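# Shift ball to other post's cup, restore frame on rests

## Task

Carry the ball over to the cup on the opposite post, then return the frame to its proper spot resting on its supports; finally release everything and pull the arms away.

## Robot and tools

Robots: three identical i2rt Big YAM arms, arm1, arm2 and arm3. Each has six joints, a two-finger gripper and a wrist camera (arm1_cam_wrist, arm2_cam_wrist, arm3_cam_wrist). Two fixed room cameras are cam_high and cam_low. Feet (base_link, scene frame, metres; each foot's own +x is its facing direction): arm1 at (1.453, 0.001, 0.802), quat_wxyz (0.014, 0.006, 0.004, -1.000), facing roughly -x; arm2 at (-0.723, 1.256, 0.793), quat (0.876, -0.005, -0.006, -0.483); arm3 at (-0.733, -1.253, 0.780), quat (0.875, -0.001, 0.002, 0.484). Reach is about 1.0 m from the joint1 axis.

Frame: one shared scene frame, origin on the floor, +z up. The printed hand point sits between the finger pads, roughly 1 cm short of the fingertips; the fingers extend along the hand's +z and close along its y. hand_target is the hand pose implied by the joint targets currently held. Printed hand positions get less accurate at long reach, and a loaded hand may sag short of its target.

Tool move: optional keys arm1, arm2, arm3, cameras. Each arm key takes an object with "joints", "target" (plus optional "speed"), or both. An arm omitted receives nothing new but may keep pushing toward its old targets. "joints" is a map of absolute targets by name: joint1_rad -2.879..2.879 (yaw about the foot, positive counter-clockwise seen from above, 0 points along the foot's +x); joint2_rad 0..3.141 (shoulder, 0 = upper arm back and level, positive lifts it forward); joint3_rad 0..3.019 (elbow, 0 fully folded, positive opens); joint4_rad -1.692..1.57 (hand pitch, positive tips fingers up); joint5_rad -1.57..1.57 (side swing, positive toward the arm's right); joint6_rad -2.094..2.094 (roll, positive clockwise seen from behind); gripper_m 0..0.093 (fingertip gap in metres). "done" tolerances: 0.045, 0.14, 0.09, 0.055, 0.03, 0.035 rad and 0.003 m. "target" is an absolute pose, a list of seven numbers [x, y, z, qw, qx, qy, qz] in the scene frame, metres, in the same form as the result's "hand" line; the hand travels a straight line to it from its current hand_target. When "target" is given, "joints" may only contain gripper_m. "speed" is the top path speed in m/s, 0.002..0.5 (default 0.25), and is refused without a target; rotation is capped at twice that number in rad/s. All motions in one call start together; all hand paths in one call finish together, paced by the slowest. A path lasts 0.5..10 s, an action at most 15 s. Each control step clips the path pose to within 100 mm and 20 degrees of the measured hand, and damped inverse kinematics favours position over orientation, so expect errors of a centimetre or more, overshoot near full stretch, and wide swings for big joint moves. Paths ignore obstacles and other arms. "cameras" lists which images to return (names above or "all"; omitted means all, [] means none; an unknown name invalidates the call). A move with no arm keys just reports full state and images.

Tool wait: "seconds" 0..10 plus optional "cameras"; commands nothing, returns state and images. Tool zoom_image: "camera" and "region" [x0, y0, x1, y1] in image pixels from the top-left, at most 504x504, on a camera present in the latest images. Tool finished_scene: "scene" is the current scene number; irreversible; the goal must hold with no robot help afterwards.

Results: per-robot state (joint_positions, Joint velocities in rad/s and m/s, torques, hand, hand_target, statuses), then images in the order of the "pictures" line; images may lag the state slightly. "as last shown" marks robots not commanded; their status lines say "not commanded". A "move" line reports each moved robot as done or its worst status. "within noise" means velocities are effectively zero. Status words: off_target (stopped away, maybe still pushing); time_out (each joint now holds a target near where it stopped, listed in on_its_own, and may resume moving); not_followed, "joint command not followed" or "pose unreachable" (a self/arm-collision or reach check blocked it; the robot may retry until given new targets). on_its_own "held at" values are targets, not readings. Torques: positive toward increasing joint value; joints 3 and 4 wrap at ±28 N m; offsets and friction make them unreliable for contact sensing. If a move or wait is refused or interrupted by a stop, following move, wait and finished_scene calls in that same reply are skipped.

Gripper: gripping a rigid part at full force reads up to 0.005 m narrower (or up to 0.002 m wider) than it; shut on nothing reads 0.000..0.003; free-air readings run up to 0.003 m wide. Full force comes from about 0.005 m below the first-contact reading (deeper for small, soft or round items). Release by commanding well above the current reading.

Cameras: calibration (K, distortion, T_world_to_cam) is given per camera; room cameras may have shifted up to about 2.3 degrees and 9 mm, and are most accurate near the image centre. Wrist camera poses derive from joint readings.

Avoid: any hard contact between robots (grippers closing on another arm's fingers counts; the anti-collision check can be late and allows fingers, housings and cameras to meet); knocking anything off the work area or to the floor; dropping or releasing moving parts; slams and hard pushes. Arms do not stop on contact. Sustained pushing, stretched poses or held loads heat motors: MOTOR HOT appears near 85 °C, and at 100 °C the arm goes limp and drops for 30-60 s or more (limit_stop_at_motor_heat; resend targets afterwards). The scene keeps running while you think, holding the last command. Loose objects may occasionally be nudged by outside pushes.

Each tool is called after "Request:" in YAML: its name, and indented under it one key for each argument.

## Session

Request:
move:

Request:
zoom_image:
  camera: "cam_high"
  region: [260, 180, 560, 350]

Request:
zoom_image:
  camera: "cam_low"
  region: [300, 200, 600, 504]

Scene clock: 0.00 s.
Joint torques (N m): no reading
Motor temperatures (°C): arm1=[31 26 28 24 26 26 24] | arm2=[25 27 25 26 24 22 26] | arm3=[28 27 23 27 25 26 24]
Heat: arm1: hottest joint1_rad 31 °C; arm2: hottest joint2_rad 27 °C; arm3: hottest joint1_rad 28 °C.
Joint velocities: within noise
arm1.joint_positions: joint1_rad=-0.430 joint2_rad=+0.456 joint3_rad=+1.451 joint4_rad=-1.496 joint5_rad=+0.008 joint6_rad=-0.169 gripper_m=+0.09396
arm1.joint_status: not commanded
arm1.hand: x=+1.3223 y=+0.0502 z=+1.3611 quat_wxyz=(+0.151, -0.856, +0.099, +0.484) (m; scene frame)
arm1.hand_target: x=+1.3243 y=+0.0492 z=+1.3709 quat_wxyz=(+0.154, -0.850, +0.098, +0.494) (m; scene frame)
arm1.hand_status: not commanded
arm2.joint_positions: joint1_rad=-0.159 joint2_rad=+0.563 joint3_rad=+1.339 joint4_rad=-1.223 joint5_rad=+0.179 joint6_rad=+0.060 gripper_m=+0.09396
arm2.joint_status: not commanded
arm2.hand: x=-0.6649 y=+1.0411 z=+1.3495 quat_wxyz=(-0.418, -0.522, -0.658, +0.347) (m; scene frame)
arm2.hand_target: x=-0.6663 y=+1.0445 z=+1.3603 quat_wxyz=(-0.427, -0.519, -0.652, +0.352) (m; scene frame)
arm2.hand_status: not commanded
arm3.joint_positions: joint1_rad=+0.085 joint2_rad=+0.453 joint3_rad=+1.334 joint4_rad=-1.235 joint5_rad=+0.195 joint6_rad=+0.111 gripper_m=+0.09396
arm3.joint_status: not commanded
arm3.hand: x=-0.6184 y=-1.1050 z=+1.3466 quat_wxyz=(-0.512, +0.337, -0.747, -0.257) (m; scene frame)
arm3.hand_target: x=-0.6203 y=-1.1087 z=+1.3586 quat_wxyz=(-0.521, +0.333, -0.740, -0.264) (m; scene frame)
arm3.hand_status: not commanded
pictures: arm1_cam_wrist, arm2_cam_wrist, arm3_cam_wrist, cam_high, cam_low
camera_calibration:
arm1_cam_wrist: T_world_to_cam=[[0.328646, 0.927293, 0.179216, -0.727029], [0.883572, -0.234848, -0.40515, -0.602697], [-0.333605, 0.291502, -0.896513, 1.77148], [0, 0, 0, 1]] pos_world=[1.36243, 0.0162388, 1.47426]
arm2_cam_wrist: T_world_to_cam=[[-0.977649, -0.209434, 0.0184212, -0.45841], [-0.189655, 0.840709, -0.507188, -0.309064], [0.0907357, -0.499346, -0.861638, 1.86683], [0, 0, 0, 1]] pos_world=[-0.676167, 1.09602, 1.46022]
arm3_cam_wrist: T_world_to_cam=[[0.770835, -0.636201, -0.0325708, -0.182713], [-0.544462, -0.631415, -0.552156, -0.28753], [0.330717, 0.443355, -0.833104, 1.94245], [0, 0, 0, 1]] pos_world=[-0.658109, -1.15899, 1.45355]

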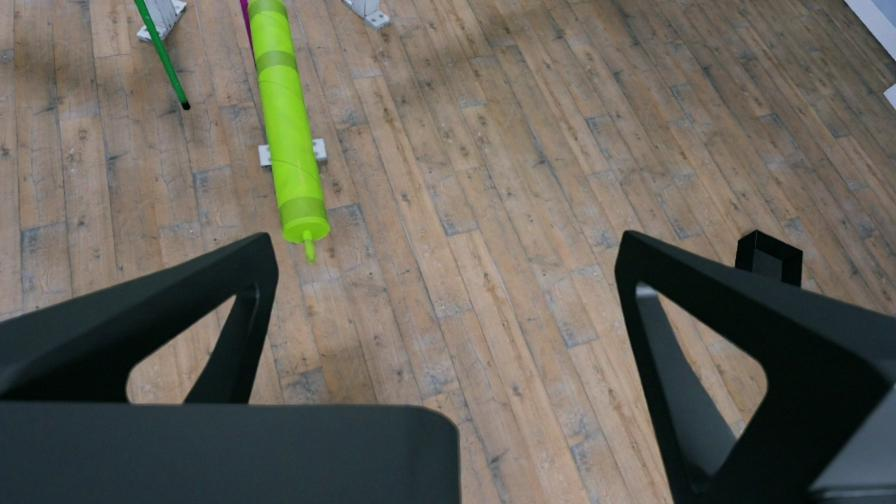

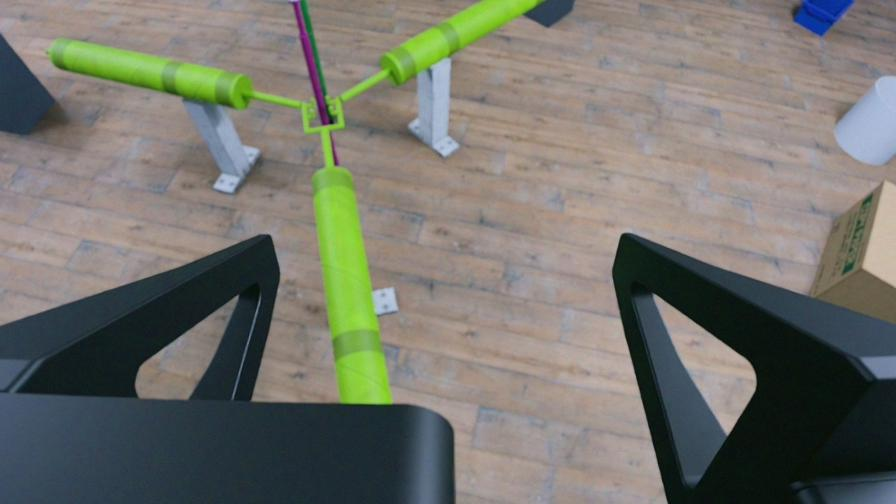

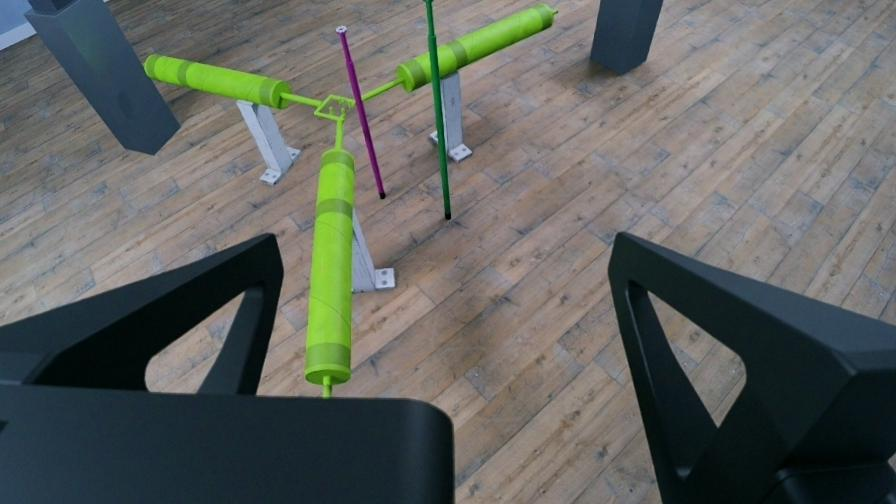

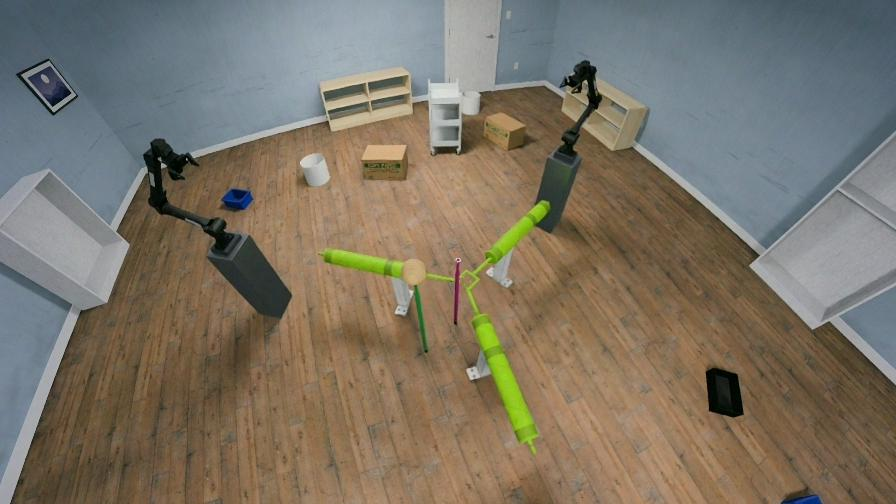

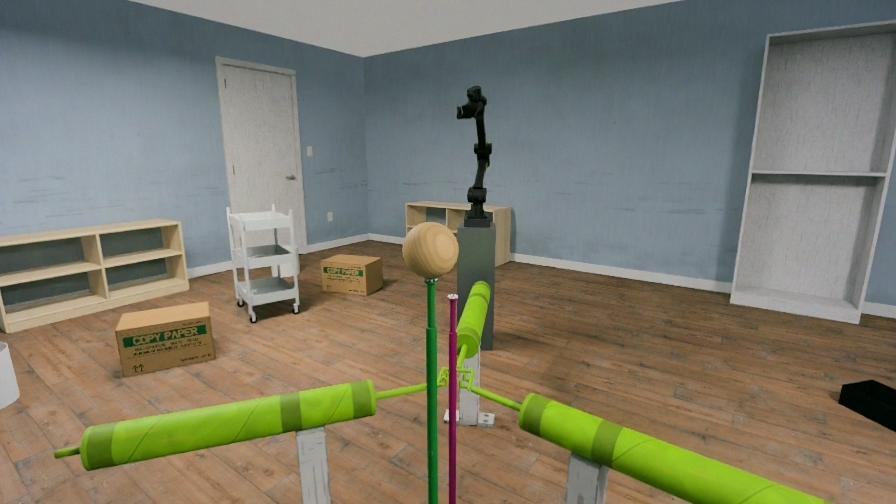

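Scaled by 1.680 from the camera's 896x504 image, which has a finer 1280x720 frame.

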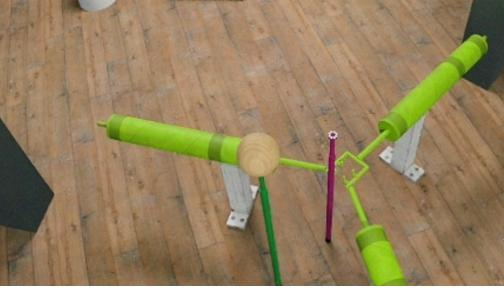

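Scaled by 1.658 from the camera's 896x504 image, which has a finer 1280x720 frame.

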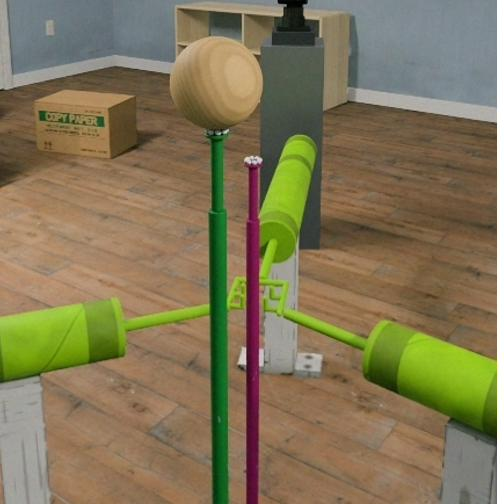

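Request:
zoom_image:
  camera: "cam_high"
  region: [435, 250, 505, 310]

Request:
zoom_image:
  camera: "cam_low"
  region: [420, 340, 490, 400]

Request:
zoom_image:
  camera: "arm3_cam_wrist"
  region: [290, 60, 410, 160]

Request:
zoom_image:
  camera: "arm2_cam_wrist"
  region: [270, 70, 390, 170]

Request:
zoom_image:
  camera: "cam_high"
  region: [440, 300, 560, 460]

Request:
zoom_image:
  camera: "cam_high"
  region: [310, 180, 570, 380]

Scaled by 7.200 from the camera's 896x504 image, which has a finer 1280x720 frame.

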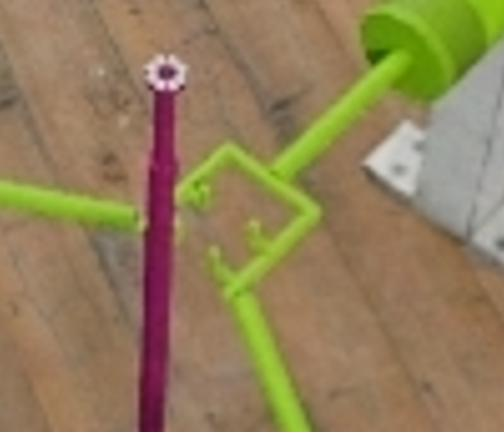

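Scaled by 7.200 from the camera's 896x504 image, which has a finer 1280x720 frame.

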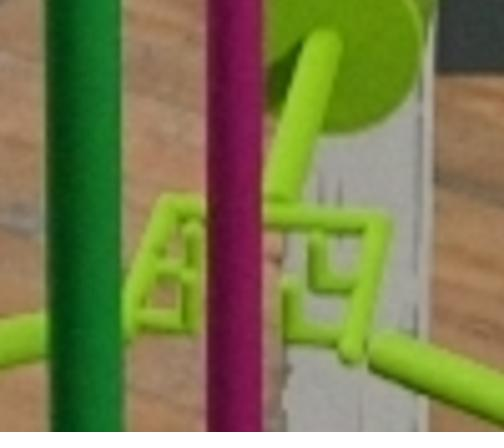

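Scaled by 4.200 from the camera's 896x504 image, which has a finer 1280x720 frame.

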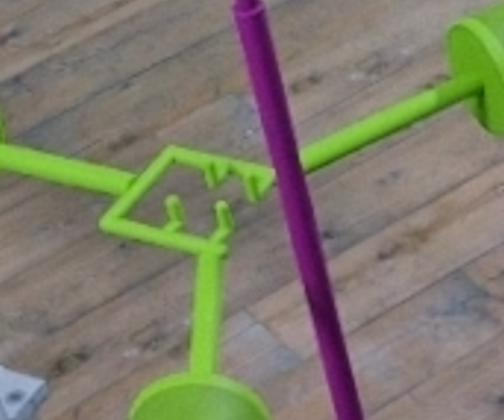

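Scaled by 4.200 from the camera's 896x504 image, which has a finer 1280x720 frame.

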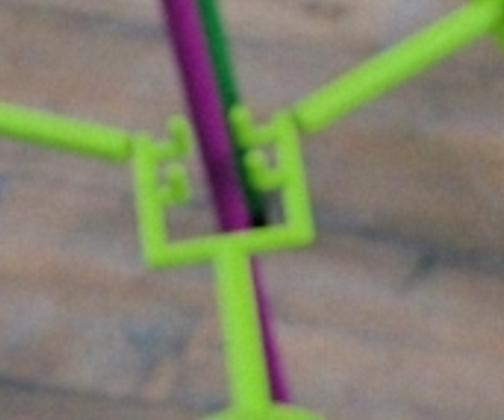

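Scaled by 3.150 from the camera's 896x504 image, which has a finer 1280x720 frame.

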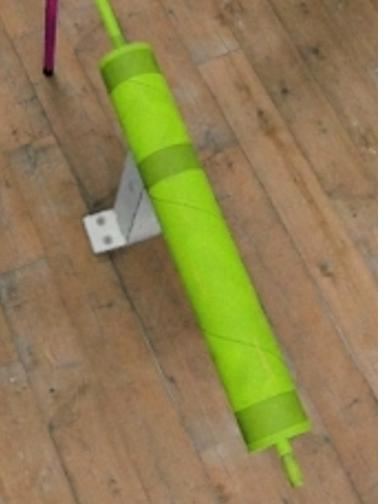

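Scaled by 1.938 from the camera's 896x504 image, which has a finer 1280x720 frame.

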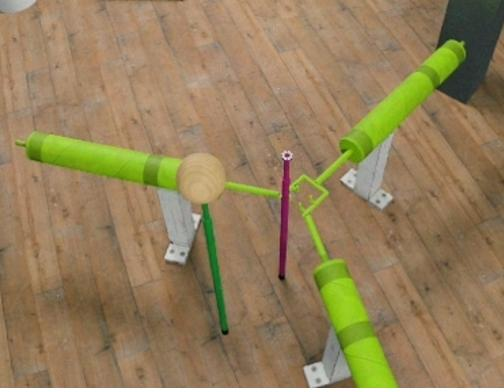

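Request:
move:
  arm1: {"target":[0.91,0.05,0.62,0.0059,-0.9904,0.045,0.1304],"speed":0.4}
  arm2: {"target":[-0.57,1.02,0.62,0.1121,0.5076,0.8516,-0.0668],"speed":0.4}
  arm3: {"target":[-0.70,-0.73,0.62,0.1159,-0.4561,0.8804,0.06],"speed":0.4}

Scene clock: 101.17 s.
Joint torques (N m): arm1=[-2.08 -17.32 6.17 0.57 -0.13 0.05] | arm2=[2.02 -8.29 0.44 0.84 -0.16 -0.14] | arm3=[-0.79 -13.04 7.47 0.69 0.13 0.13]
Motor temperatures (°C): arm1=[30 27 34 24 26 25 23] | arm2=[25 27 38 26 24 22 26] | arm3=[28 27 34 27 24 25 24]
Heat: arm1: hottest joint3_rad 34 °C; arm2: hottest joint3_rad 38 °C; arm3: hottest joint3_rad 34 °C.
move: arm1 off_target; arm2 done; arm3 off_target
Joint velocities: within noise
arm1.joint_positions: joint1_rad=-0.105 joint2_rad=+2.199 joint3_rad=+1.094 joint4_rad=-0.215 joint5_rad=-0.005 joint6_rad=+0.018 gripper_m=+0.09396
arm1.joint_status: not commanded
arm1.hand: x=+0.9243 y=+0.0422 z=+0.6134 quat_wxyz=(+0.006, -0.992, +0.046, +0.120) (m; scene frame)
arm1.hand_target: x=+0.9104 y=+0.0501 z=+0.6202 quat_wxyz=(+0.006, -0.990, +0.045, +0.130) (m; scene frame)
arm1.hand_status: off_target (0.018 m and 1.2 deg from the pose sent, 0.848 m and 47.1 deg at the start; pose on its path clipped on 21 of 111 steps)
arm2.joint_positions: joint1_rad=+0.020 joint2_rad=+1.995 joint3_rad=+0.367 joint4_rad=+0.305 joint5_rad=+0.023 joint6_rad=+0.106 gripper_m=+0.09396
arm2.joint_status: not commanded
arm2.hand: x=-0.5729 y=+1.0189 z=+0.6254 quat_wxyz=(-0.113, -0.517, -0.846, +0.068) (m; scene frame)
arm2.hand_target: x=-0.5701 y=+1.0201 z=+0.6202 quat_wxyz=(-0.112, -0.508, -0.852, +0.067) (m; scene frame)
arm2.hand_status: done (0.006 m and 1.2 deg from the pose sent, 0.736 m and 53.0 deg at the start; pose on its path clipped on 22 of 111 steps)
arm3.joint_positions: joint1_rad=+0.554 joint2_rad=+2.122 joint3_rad=+1.051 joint4_rad=-0.290 joint5_rad=+0.152 joint6_rad=+0.574 gripper_m=+0.09396
arm3.joint_status: not commanded
arm3.hand: x=-0.7044 y=-0.7417 z=+0.6215 quat_wxyz=(-0.114, +0.465, -0.876, -0.055) (m; scene frame)
arm3.hand_target: x=-0.7001 y=-0.7302 z=+0.6202 quat_wxyz=(-0.116, +0.456, -0.880, -0.060) (m; scene frame)
arm3.hand_status: off_target (0.013 m and 1.2 deg from the pose sent, 0.822 m and 55.2 deg at the start; pose on its path clipped on 14 of 111 steps)
pictures: arm1_cam_wrist, arm2_cam_wrist, arm3_cam_wrist, cam_high, cam_low
camera_calibration:
arm1_cam_wrist: T_world_to_cam=[[0.0901697, 0.995663, 0.0228922, -0.141322], [0.919162, -0.0920468, 0.382973, -1.07821], [0.383419, -0.0134909, -0.923476, 0.337365], [0, 0, 0, 1]] pos_world=[0.874438, 0.0460152, 0.727707]
arm2_cam_wrist: T_world_to_cam=[[-0.891541, -0.452937, 0.00131961, -0.0516448], [-0.424907, 0.837369, 0.343902, -1.30397], [-0.156871, 0.306042, -0.939005, 0.309349], [0, 0, 0, 1]] pos_world=[-0.551582, 0.973839, 0.738986]
arm3_cam_wrist: T_world_to_cam=[[0.831215, -0.555887, 0.00838517, 0.167715], [-0.518783, -0.770135, 0.371157, -1.16408], [-0.199864, -0.312861, -0.928532, 0.330341], [0, 0, 0, 1]] pos_world=[-0.677287, -0.699914, 0.737381]

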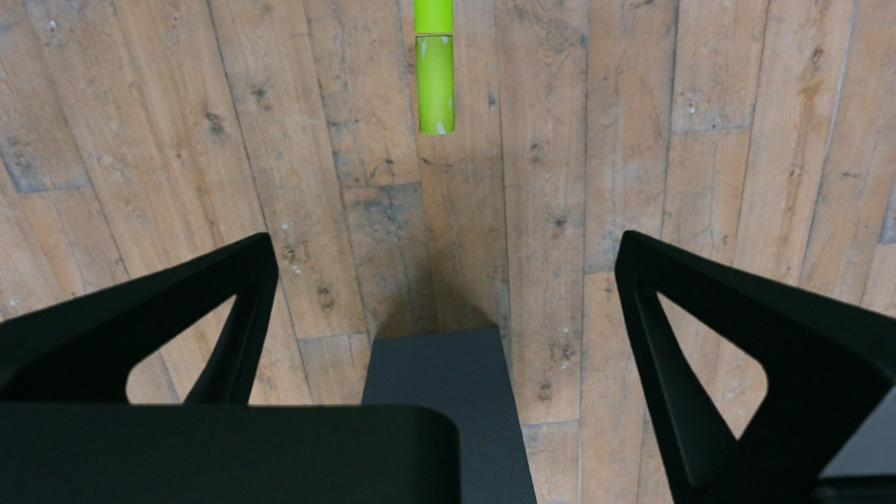

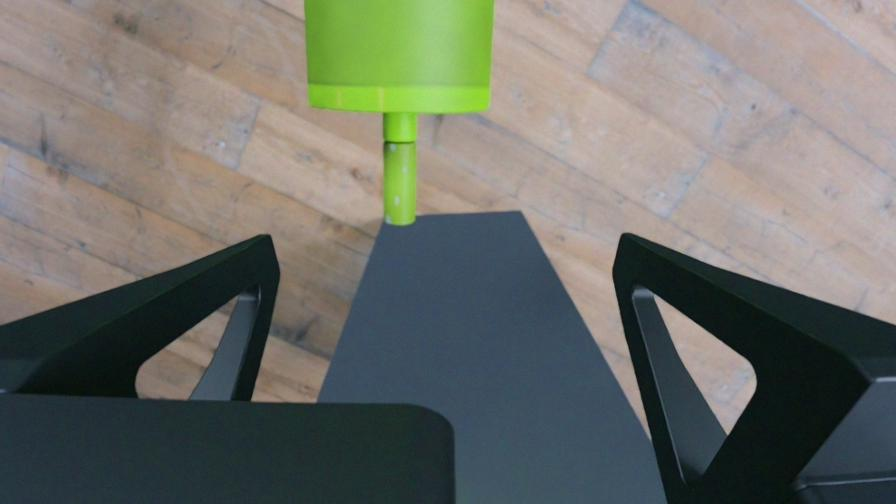

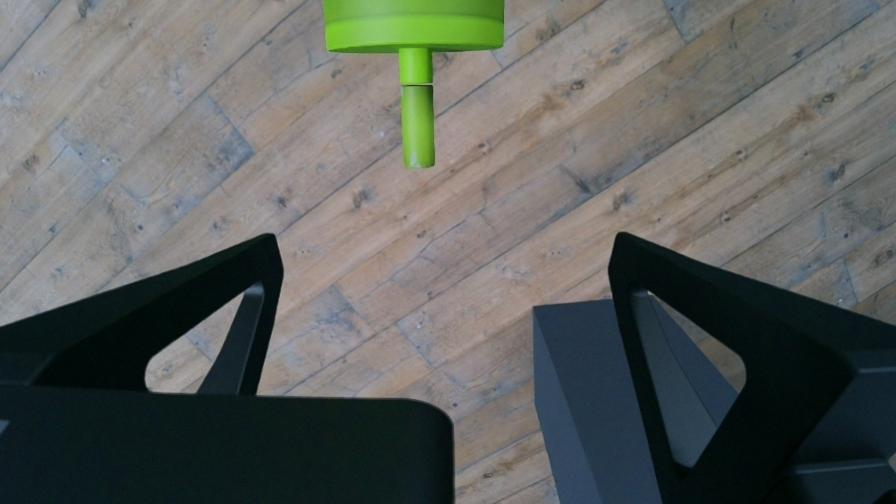

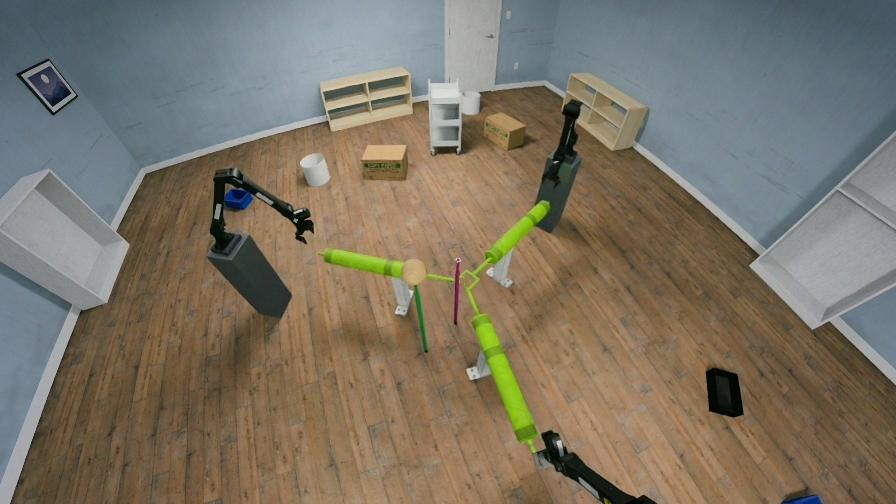

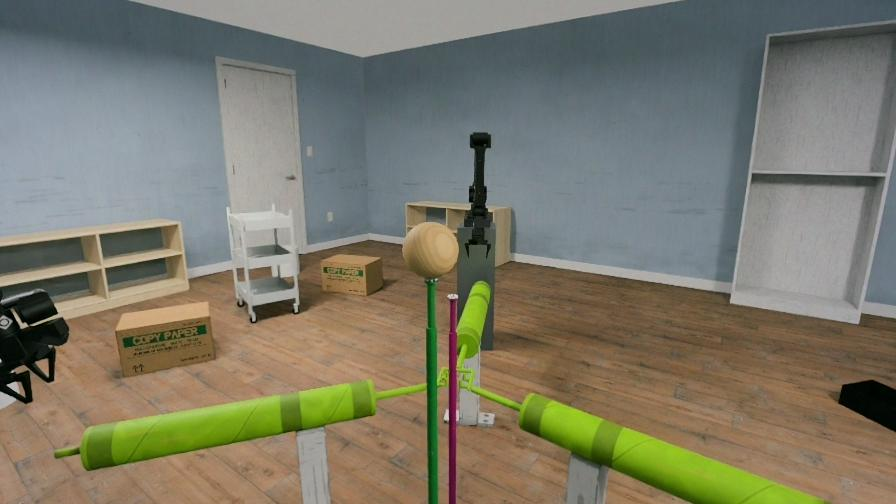

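Request:
move:
  arm1: {"target":[0.878,0.053,0.50,0.0059,-0.9904,0.045,0.1304],"speed":0.3}
  arm2: {"target":[-0.552,1.05,0.50,0.1121,0.5076,0.8516,-0.0668],"speed":0.3}
  arm3: {"target":[-0.708,-0.709,0.50,0.1159,-0.4561,0.8804,0.06],"speed":0.3}

Scene clock: 114.80 s.
Joint torques (N m): arm1=[-1.9 -19.9 4.93 1.24 -0.1 0.07] | arm2=[1.9 -10.17 -2.45 0.84 0.01 0.15] | arm3=[0.56 -15.15 5.56 1.24 0.28 0.13]
Motor temperatures (°C): arm1=[30 27 33 24 26 25 23] | arm2=[25 28 34 26 24 22 26] | arm3=[28 28 32 27 24 25 24]
Heat: arm1: hottest joint3_rad 33 °C; arm2: hottest joint3_rad 34 °C; arm3: hottest joint3_rad 32 °C.
move: arm1 off_target; arm2 done; arm3 off_target
Joint velocities: within noise
arm1.joint_positions: joint1_rad=-0.105 joint2_rad=+2.534 joint3_rad=+1.316 joint4_rad=-0.125 joint5_rad=-0.005 joint6_rad=+0.018 gripper_m=+0.09396
arm1.joint_status: not commanded
arm1.hand: x=+0.8985 y=+0.0454 z=+0.4888 quat_wxyz=(+0.005, -0.993, +0.046, +0.109) (m; scene frame)
arm1.hand_target: x=+0.8786 y=+0.0531 z=+0.5004 quat_wxyz=(+0.006, -0.990, +0.045, +0.130) (m; scene frame)
arm1.hand_status: off_target (0.025 m and 2.5 deg from the pose sent, 0.123 m and 1.2 deg at the start)
arm2.joint_positions: joint1_rad=+0.165 joint2_rad=+2.529 joint3_rad=+0.515 joint4_rad=+0.685 joint5_rad=+0.054 joint6_rad=+0.220 gripper_m=+0.09396
arm2.joint_status: not commanded
arm2.hand: x=-0.5524 y=+1.0475 z=+0.5062 quat_wxyz=(-0.112, -0.505, -0.853, +0.067) (m; scene frame)
arm2.hand_target: x=-0.5521 y=+1.0501 z=+0.5002 quat_wxyz=(-0.112, -0.507, -0.852, +0.067) (m; scene frame)
arm2.hand_status: done (0.007 m and 0.4 deg from the pose sent, 0.131 m and 1.2 deg at the start)
arm3.joint_positions: joint1_rad=+0.554 joint2_rad=+2.444 joint3_rad=+1.221 joint4_rad=-0.153 joint5_rad=+0.152 joint6_rad=+0.589 gripper_m=+0.09396
arm3.joint_status: not commanded
arm3.hand: x=-0.7047 y=-0.7215 z=+0.5009 quat_wxyz=(-0.110, +0.459, -0.880, -0.049) (m; scene frame)
arm3.hand_target: x=-0.7081 y=-0.7091 z=+0.5004 quat_wxyz=(-0.116, +0.456, -0.880, -0.060) (m; scene frame)
arm3.hand_status: off_target (0.013 m and 1.5 deg from the pose sent, 0.126 m and 1.2 deg at the start)
pictures: arm1_cam_wrist, arm2_cam_wrist, arm3_cam_wrist, cam_high, cam_low
camera_calibration:
arm1_cam_wrist: T_world_to_cam=[[0.0898139, 0.995687, 0.0232433, -0.139187], [0.910339, -0.0915372, 0.403614, -1.00866], [0.404001, -0.0150909, -0.914634, 0.209464], [0, 0, 0, 1]] pos_world=[0.846104, 0.0494176, 0.60193]
arm2_cam_wrist: T_world_to_cam=[[-0.878865, -0.477049, 0.00456444, 0.0103615], [-0.446159, 0.825269, 0.346226, -1.27829], [-0.168934, 0.30225, -0.93814, 0.18873], [0, 0, 0, 1]] pos_world=[-0.529331, 1.00283, 0.619585]
arm3_cam_wrist: T_world_to_cam=[[0.822972, -0.567917, 0.0137189, 0.16308], [-0.528857, -0.757105, 0.383539, -1.1077], [-0.207431, -0.322897, -0.923423, 0.209504], [0, 0, 0, 1]] pos_world=[-0.67657, -0.678384, 0.616071]

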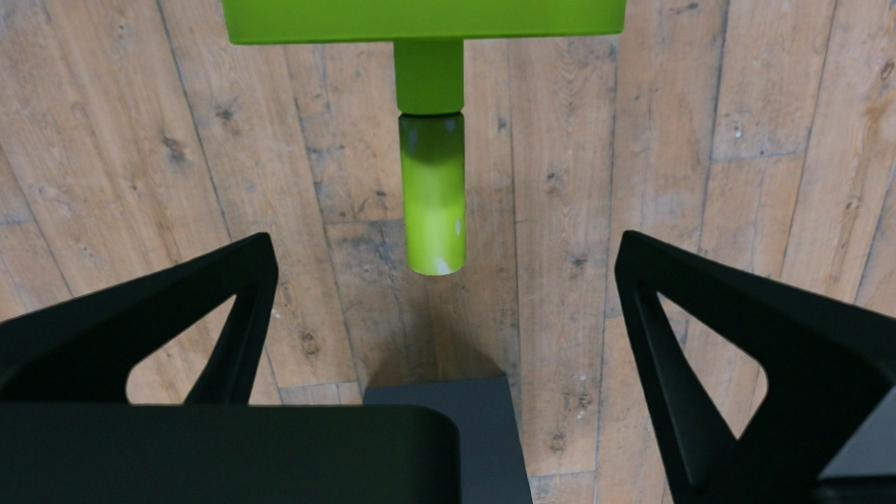

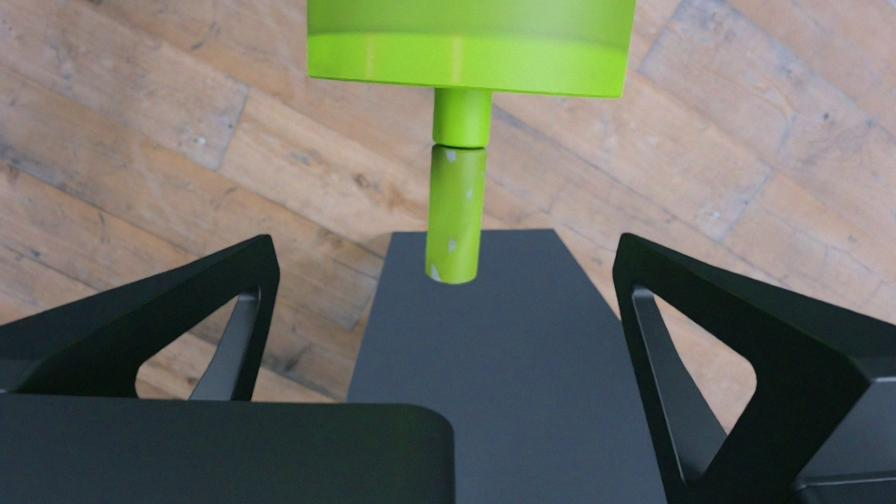

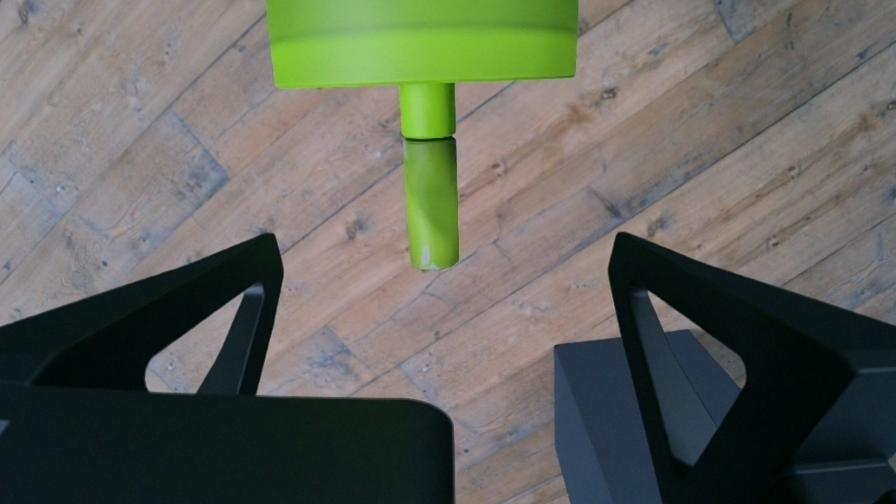

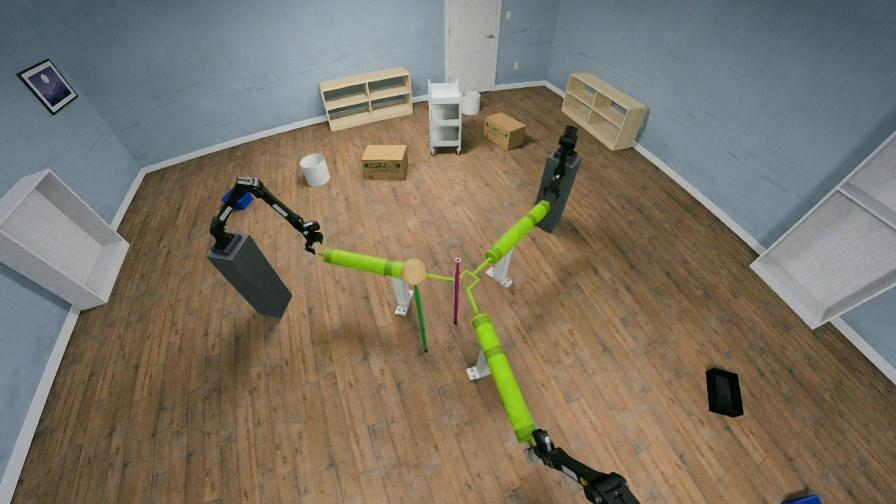

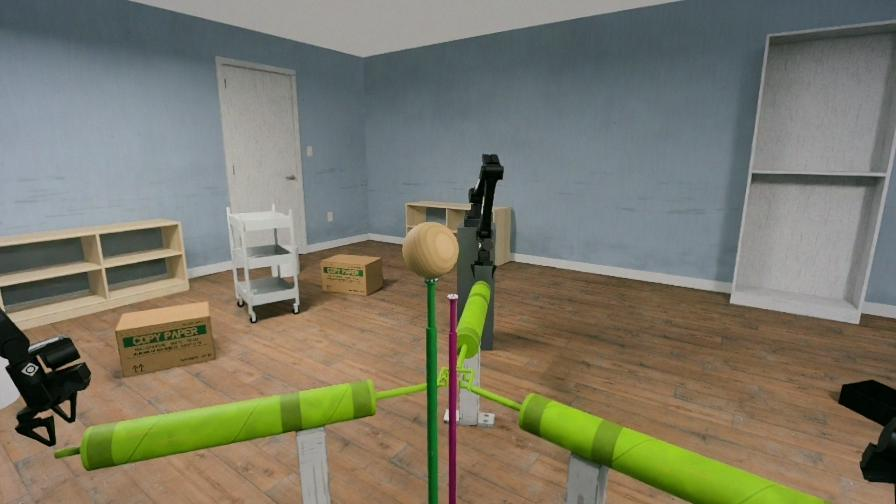

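Request:
move:
  arm1: {"target":[0.875,0.053,0.442,0.0059,-0.9904,0.045,0.1304],"speed":0.12}
  arm2: {"target":[-0.559,1.051,0.424,0.1121,0.5076,0.8516,-0.0668],"speed":0.12}
  arm3: {"target":[-0.715,-0.710,0.427,0.1159,-0.4561,0.8804,0.06],"speed":0.12}

Scene clock: 126.87 s.
Joint torques (N m): arm1=[-1.79 -19.31 4.59 1.32 -0.09 0.08] | arm2=[0.38 -10.58 -3.1 0.88 -0.15 -0.06] | arm3=[0.73 -15.09 4.83 1.29 0.34 0.13]
Motor temperatures (°C): arm1=[30 30 32 24 26 25 23] | arm2=[25 28 32 26 24 22 26] | arm3=[28 29 31 27 24 25 24]
Heat: arm1: hottest joint3_rad 32 °C; arm2: hottest joint3_rad 32 °C; arm3: hottest joint3_rad 31 °C.
move: arm1 off_target; arm2 done; arm3 off_target
Joint velocities: within noise
arm1.joint_positions: joint1_rad=-0.105 joint2_rad=+2.667 joint3_rad=+1.414 joint4_rad=-0.081 joint5_rad=-0.005 joint6_rad=+0.018 gripper_m=+0.09396
arm1.joint_status: not commanded
arm1.hand: x=+0.8915 y=+0.0465 z=+0.4369 quat_wxyz=(+0.006, -0.993, +0.046, +0.113) (m; scene frame)
arm1.hand_target: x=+0.8754 y=+0.0531 z=+0.4425 quat_wxyz=(+0.006, -0.990, +0.045, +0.130) (m; scene frame)
arm1.hand_status: off_target (0.018 m and 2.0 deg from the pose sent, 0.053 m and 2.5 deg at the start)
arm2.joint_positions: joint1_rad=+0.164 joint2_rad=+2.788 joint3_rad=+0.669 joint4_rad=+0.788 joint5_rad=+0.054 joint6_rad=+0.221 gripper_m=+0.09396
arm2.joint_status: not commanded
arm2.hand: x=-0.5557 y=+1.0498 z=+0.4305 quat_wxyz=(-0.112, -0.506, -0.852, +0.067) (m; scene frame)
arm2.hand_target: x=-0.5589 y=+1.0510 z=+0.4242 quat_wxyz=(-0.112, -0.508, -0.852, +0.067) (m; scene frame)
arm2.hand_status: done (0.007 m and 0.2 deg from the pose sent, 0.083 m and 0.3 deg at the start)
arm3.joint_positions: joint1_rad=+0.565 joint2_rad=+2.618 joint3_rad=+1.323 joint4_rad=-0.077 joint5_rad=+0.153 joint6_rad=+0.603 gripper_m=+0.09396
arm3.joint_status: not commanded
arm3.hand: x=-0.7107 y=-0.7184 z=+0.4319 quat_wxyz=(-0.111, +0.458, -0.881, -0.052) (m; scene frame)
arm3.hand_target: x=-0.7150 y=-0.7103 z=+0.4273 quat_wxyz=(-0.116, +0.456, -0.880, -0.060) (m; scene frame)
arm3.hand_status: off_target (0.011 m and 1.1 deg from the pose sent, 0.075 m and 1.5 deg at the start)
pictures: arm1_cam_wrist, arm2_cam_wrist, arm3_cam_wrist, cam_high, cam_low
camera_calibration:
arm1_cam_wrist: T_world_to_cam=[[0.089967, 0.995677, 0.0230896, -0.138484], [0.913832, -0.0917454, 0.395594, -0.980791], [0.396002, -0.0144904, -0.918135, 0.173535], [0, 0, 0, 1]] pos_world=[0.840017, 0.0504166, 0.550521]
arm2_cam_wrist: T_world_to_cam=[[-0.88013, -0.474712, 0.00437197, 0.00580634], [-0.444031, 0.826434, 0.346184, -1.25556], [-0.167951, 0.302745, -0.938157, 0.11646], [0, 0, 0, 1]] pos_world=[-0.532836, 1.00513, 0.543885]
arm3_cam_wrist: T_world_to_cam=[[0.821939, -0.569504, 0.00905578, 0.170808], [-0.529826, -0.758645, 0.379133, -1.08202], [-0.209048, -0.316422, -0.925298, 0.149779], [0, 0, 0, 1]] pos_world=[-0.682366, -0.676202, 0.547274]

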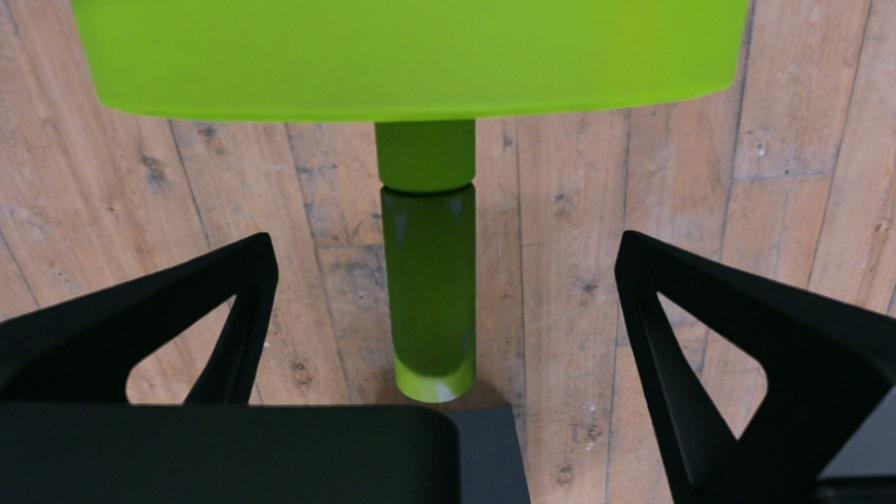

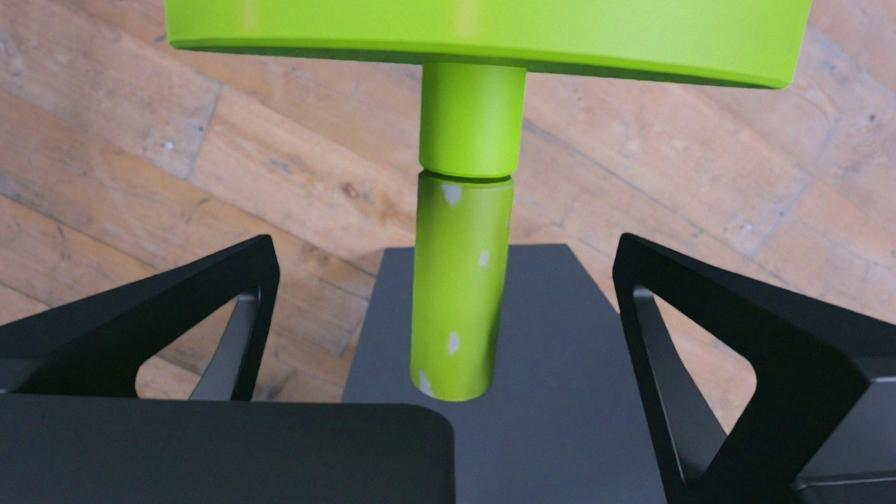

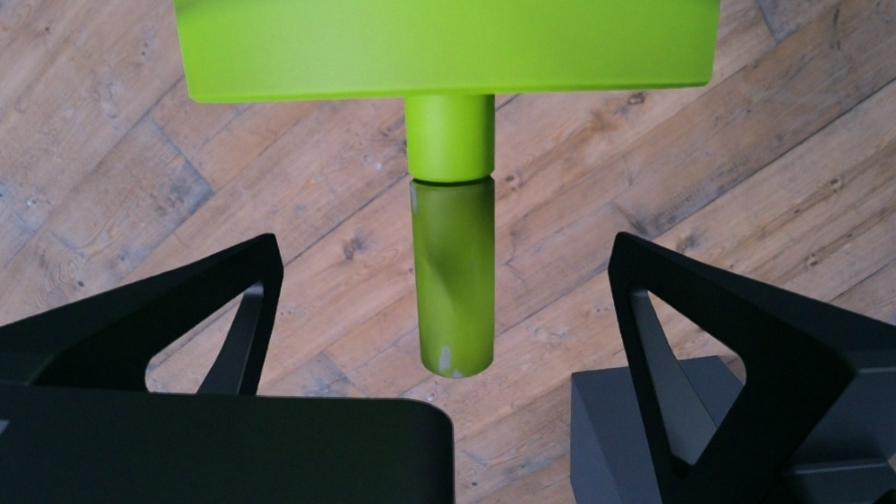

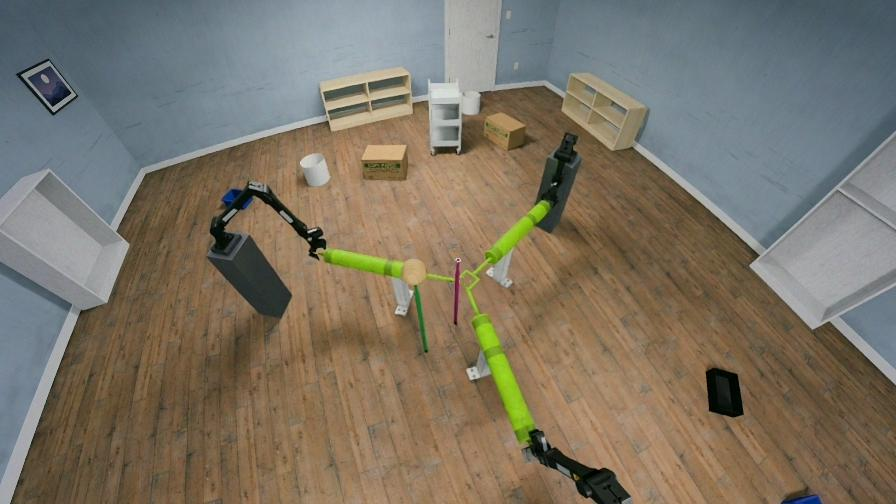

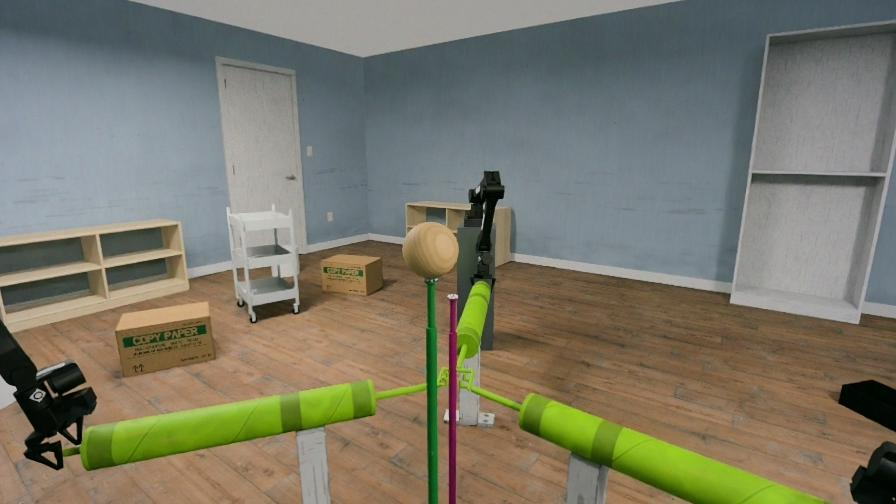

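Request:
move:
  arm1: {"joints":{"gripper_m":0.008}}
  arm2: {"joints":{"gripper_m":0.008}}
  arm3: {"joints":{"gripper_m":0.008}}

Scene clock: 130.93 s.
Joint torques (N m): arm1=[-1.85 -19.72 4.59 1.31 0.21 0.17] | arm2=[0.56 -10.64 -3.11 0.88 -0.15 -0.36] | arm3=[0.79 -15.15 4.85 1.28 0.08 0.26]
Motor temperatures (°C): arm1=[30 30 32 24 26 25 23] | arm2=[25 29 32 26 24 22 26] | arm3=[28 30 31 27 24 25 24]
Heat: arm1: hottest joint3_rad 32 °C; arm2: hottest joint3_rad 32 °C; arm3: hottest joint3_rad 31 °C.
move: arm1 off_target; arm2 off_target; arm3 off_target
Joint velocities: within noise
arm1.joint_positions: joint1_rad=-0.104 joint2_rad=+2.667 joint3_rad=+1.414 joint4_rad=-0.081 joint5_rad=-0.014 joint6_rad=+0.008 gripper_m=+0.01817
arm1.joint_status: gripper_m off_target (ended at +0.01820, target +0.00800)
arm1.hand: x=+0.8912 y=+0.0446 z=+0.4370 quat_wxyz=(+0.002, -0.993, +0.040, +0.113) (m; scene frame)
arm1.hand_target: x=+0.8754 y=+0.0531 z=+0.4425 quat_wxyz=(+0.006, -0.990, +0.045, +0.130) (m; scene frame)
arm1.hand_status: not commanded
arm2.joint_positions: joint1_rad=+0.161 joint2_rad=+2.789 joint3_rad=+0.669 joint4_rad=+0.789 joint5_rad=+0.055 joint6_rad=+0.250 gripper_m=+0.01720
arm2.joint_status: gripper_m off_target (ended at +0.01724, target +0.00800)
arm2.hand: x=-0.5564 y=+1.0496 z=+0.4303 quat_wxyz=(-0.113, -0.520, -0.844, +0.066) (m; scene frame)
arm2.hand_target: x=-0.5590 y=+1.0511 z=+0.4241 quat_wxyz=(-0.112, -0.508, -0.852, +0.067) (m; scene frame)
arm2.hand_status: not commanded
arm3.joint_positions: joint1_rad=+0.565 joint2_rad=+2.618 joint3_rad=+1.323 joint4_rad=-0.076 joint5_rad=+0.159 joint6_rad=+0.591 gripper_m=+0.01784
arm3.joint_status: gripper_m off_target (ended at +0.01788, target +0.00800)
arm3.hand: x=-0.7097 y=-0.7184 z=+0.4321 quat_wxyz=(-0.114, +0.463, -0.878, -0.050) (m; scene frame)
arm3.hand_target: x=-0.7151 y=-0.7103 z=+0.4273 quat_wxyz=(-0.116, +0.456, -0.880, -0.060) (m; scene frame)
arm3.hand_status: not commanded
pictures: arm1_cam_wrist, arm2_cam_wrist, arm3_cam_wrist, cam_high, cam_low
camera_calibration:
arm1_cam_wrist: T_world_to_cam=[[0.0776832, 0.99683, 0.0171864, -0.123087], [0.915183, -0.0781374, 0.395391, -0.982517], [0.39548, -0.0149865, -0.918352, 0.17426], [0, 0, 0, 1]] pos_world=[0.839829, 0.048537, 0.550625]
arm2_cam_wrist: T_world_to_cam=[[-0.894319, -0.447421, -0.0029145, -0.0282643], [-0.420603, 0.838457, 0.346531, -1.25535], [-0.152602, 0.311135, -0.938034, 0.115924], [0, 0, 0, 1]] pos_world=[-0.535592, 1.00384, 0.543676]
arm3_cam_wrist: T_world_to_cam=[[0.827819, -0.560744, 0.0167716, 0.17721], [-0.524922, -0.763696, 0.375798, -1.08018], [-0.197918, -0.319897, -0.92655, 0.156192], [0, 0, 0, 1]] pos_world=[-0.682794, -0.675594, 0.547677]

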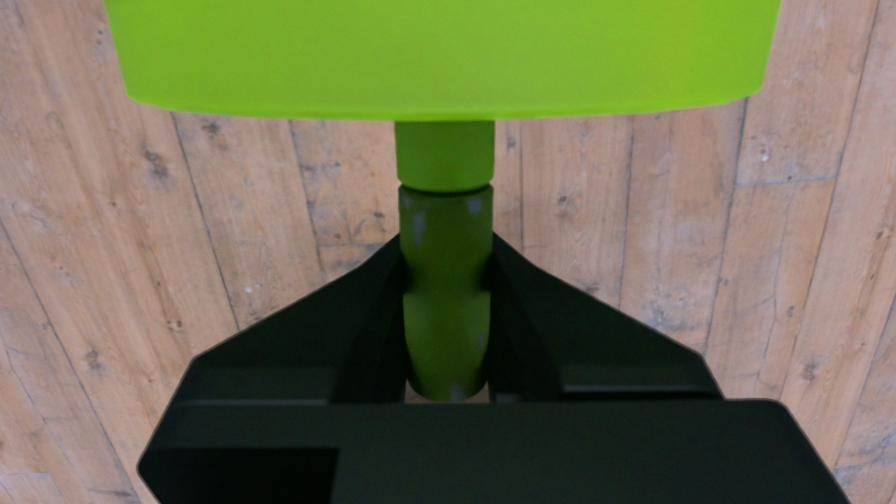

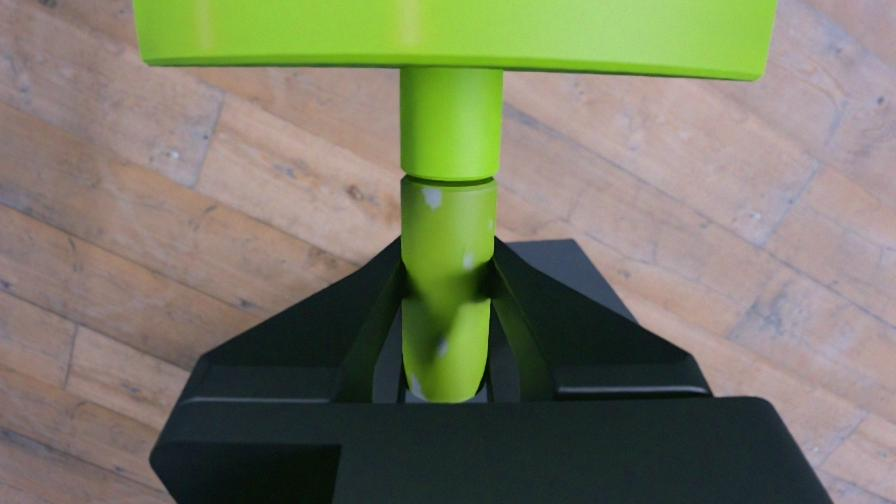

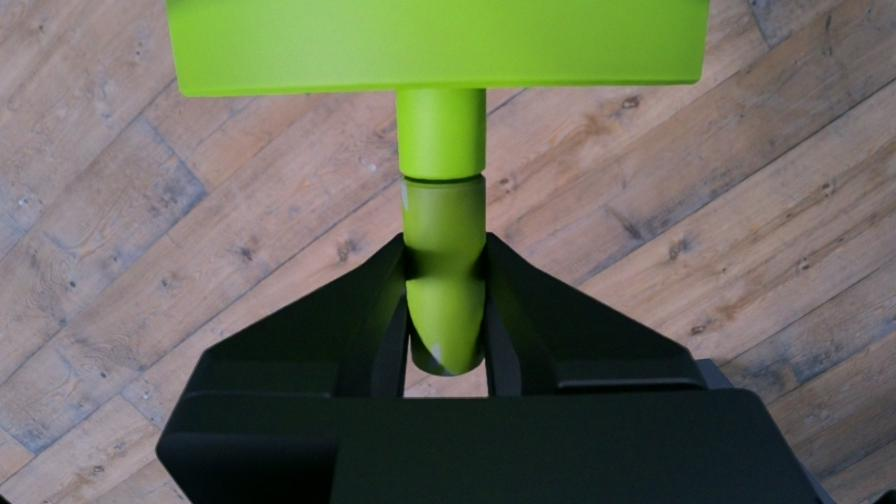

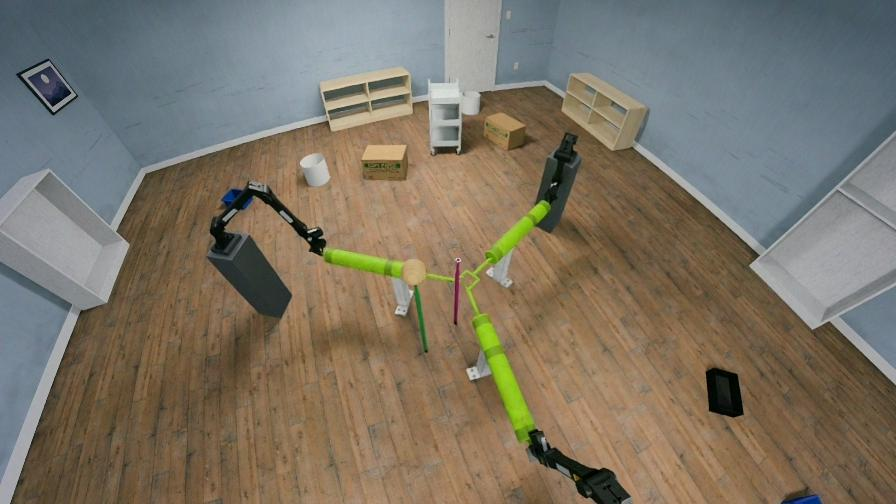

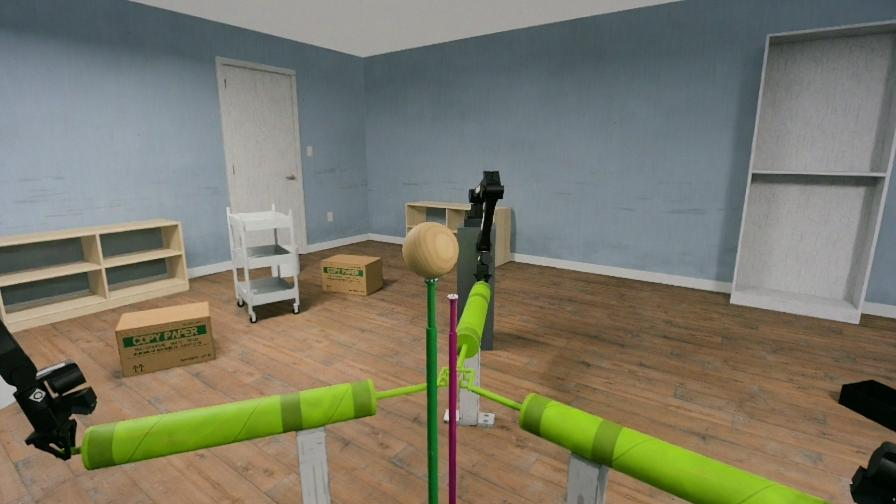

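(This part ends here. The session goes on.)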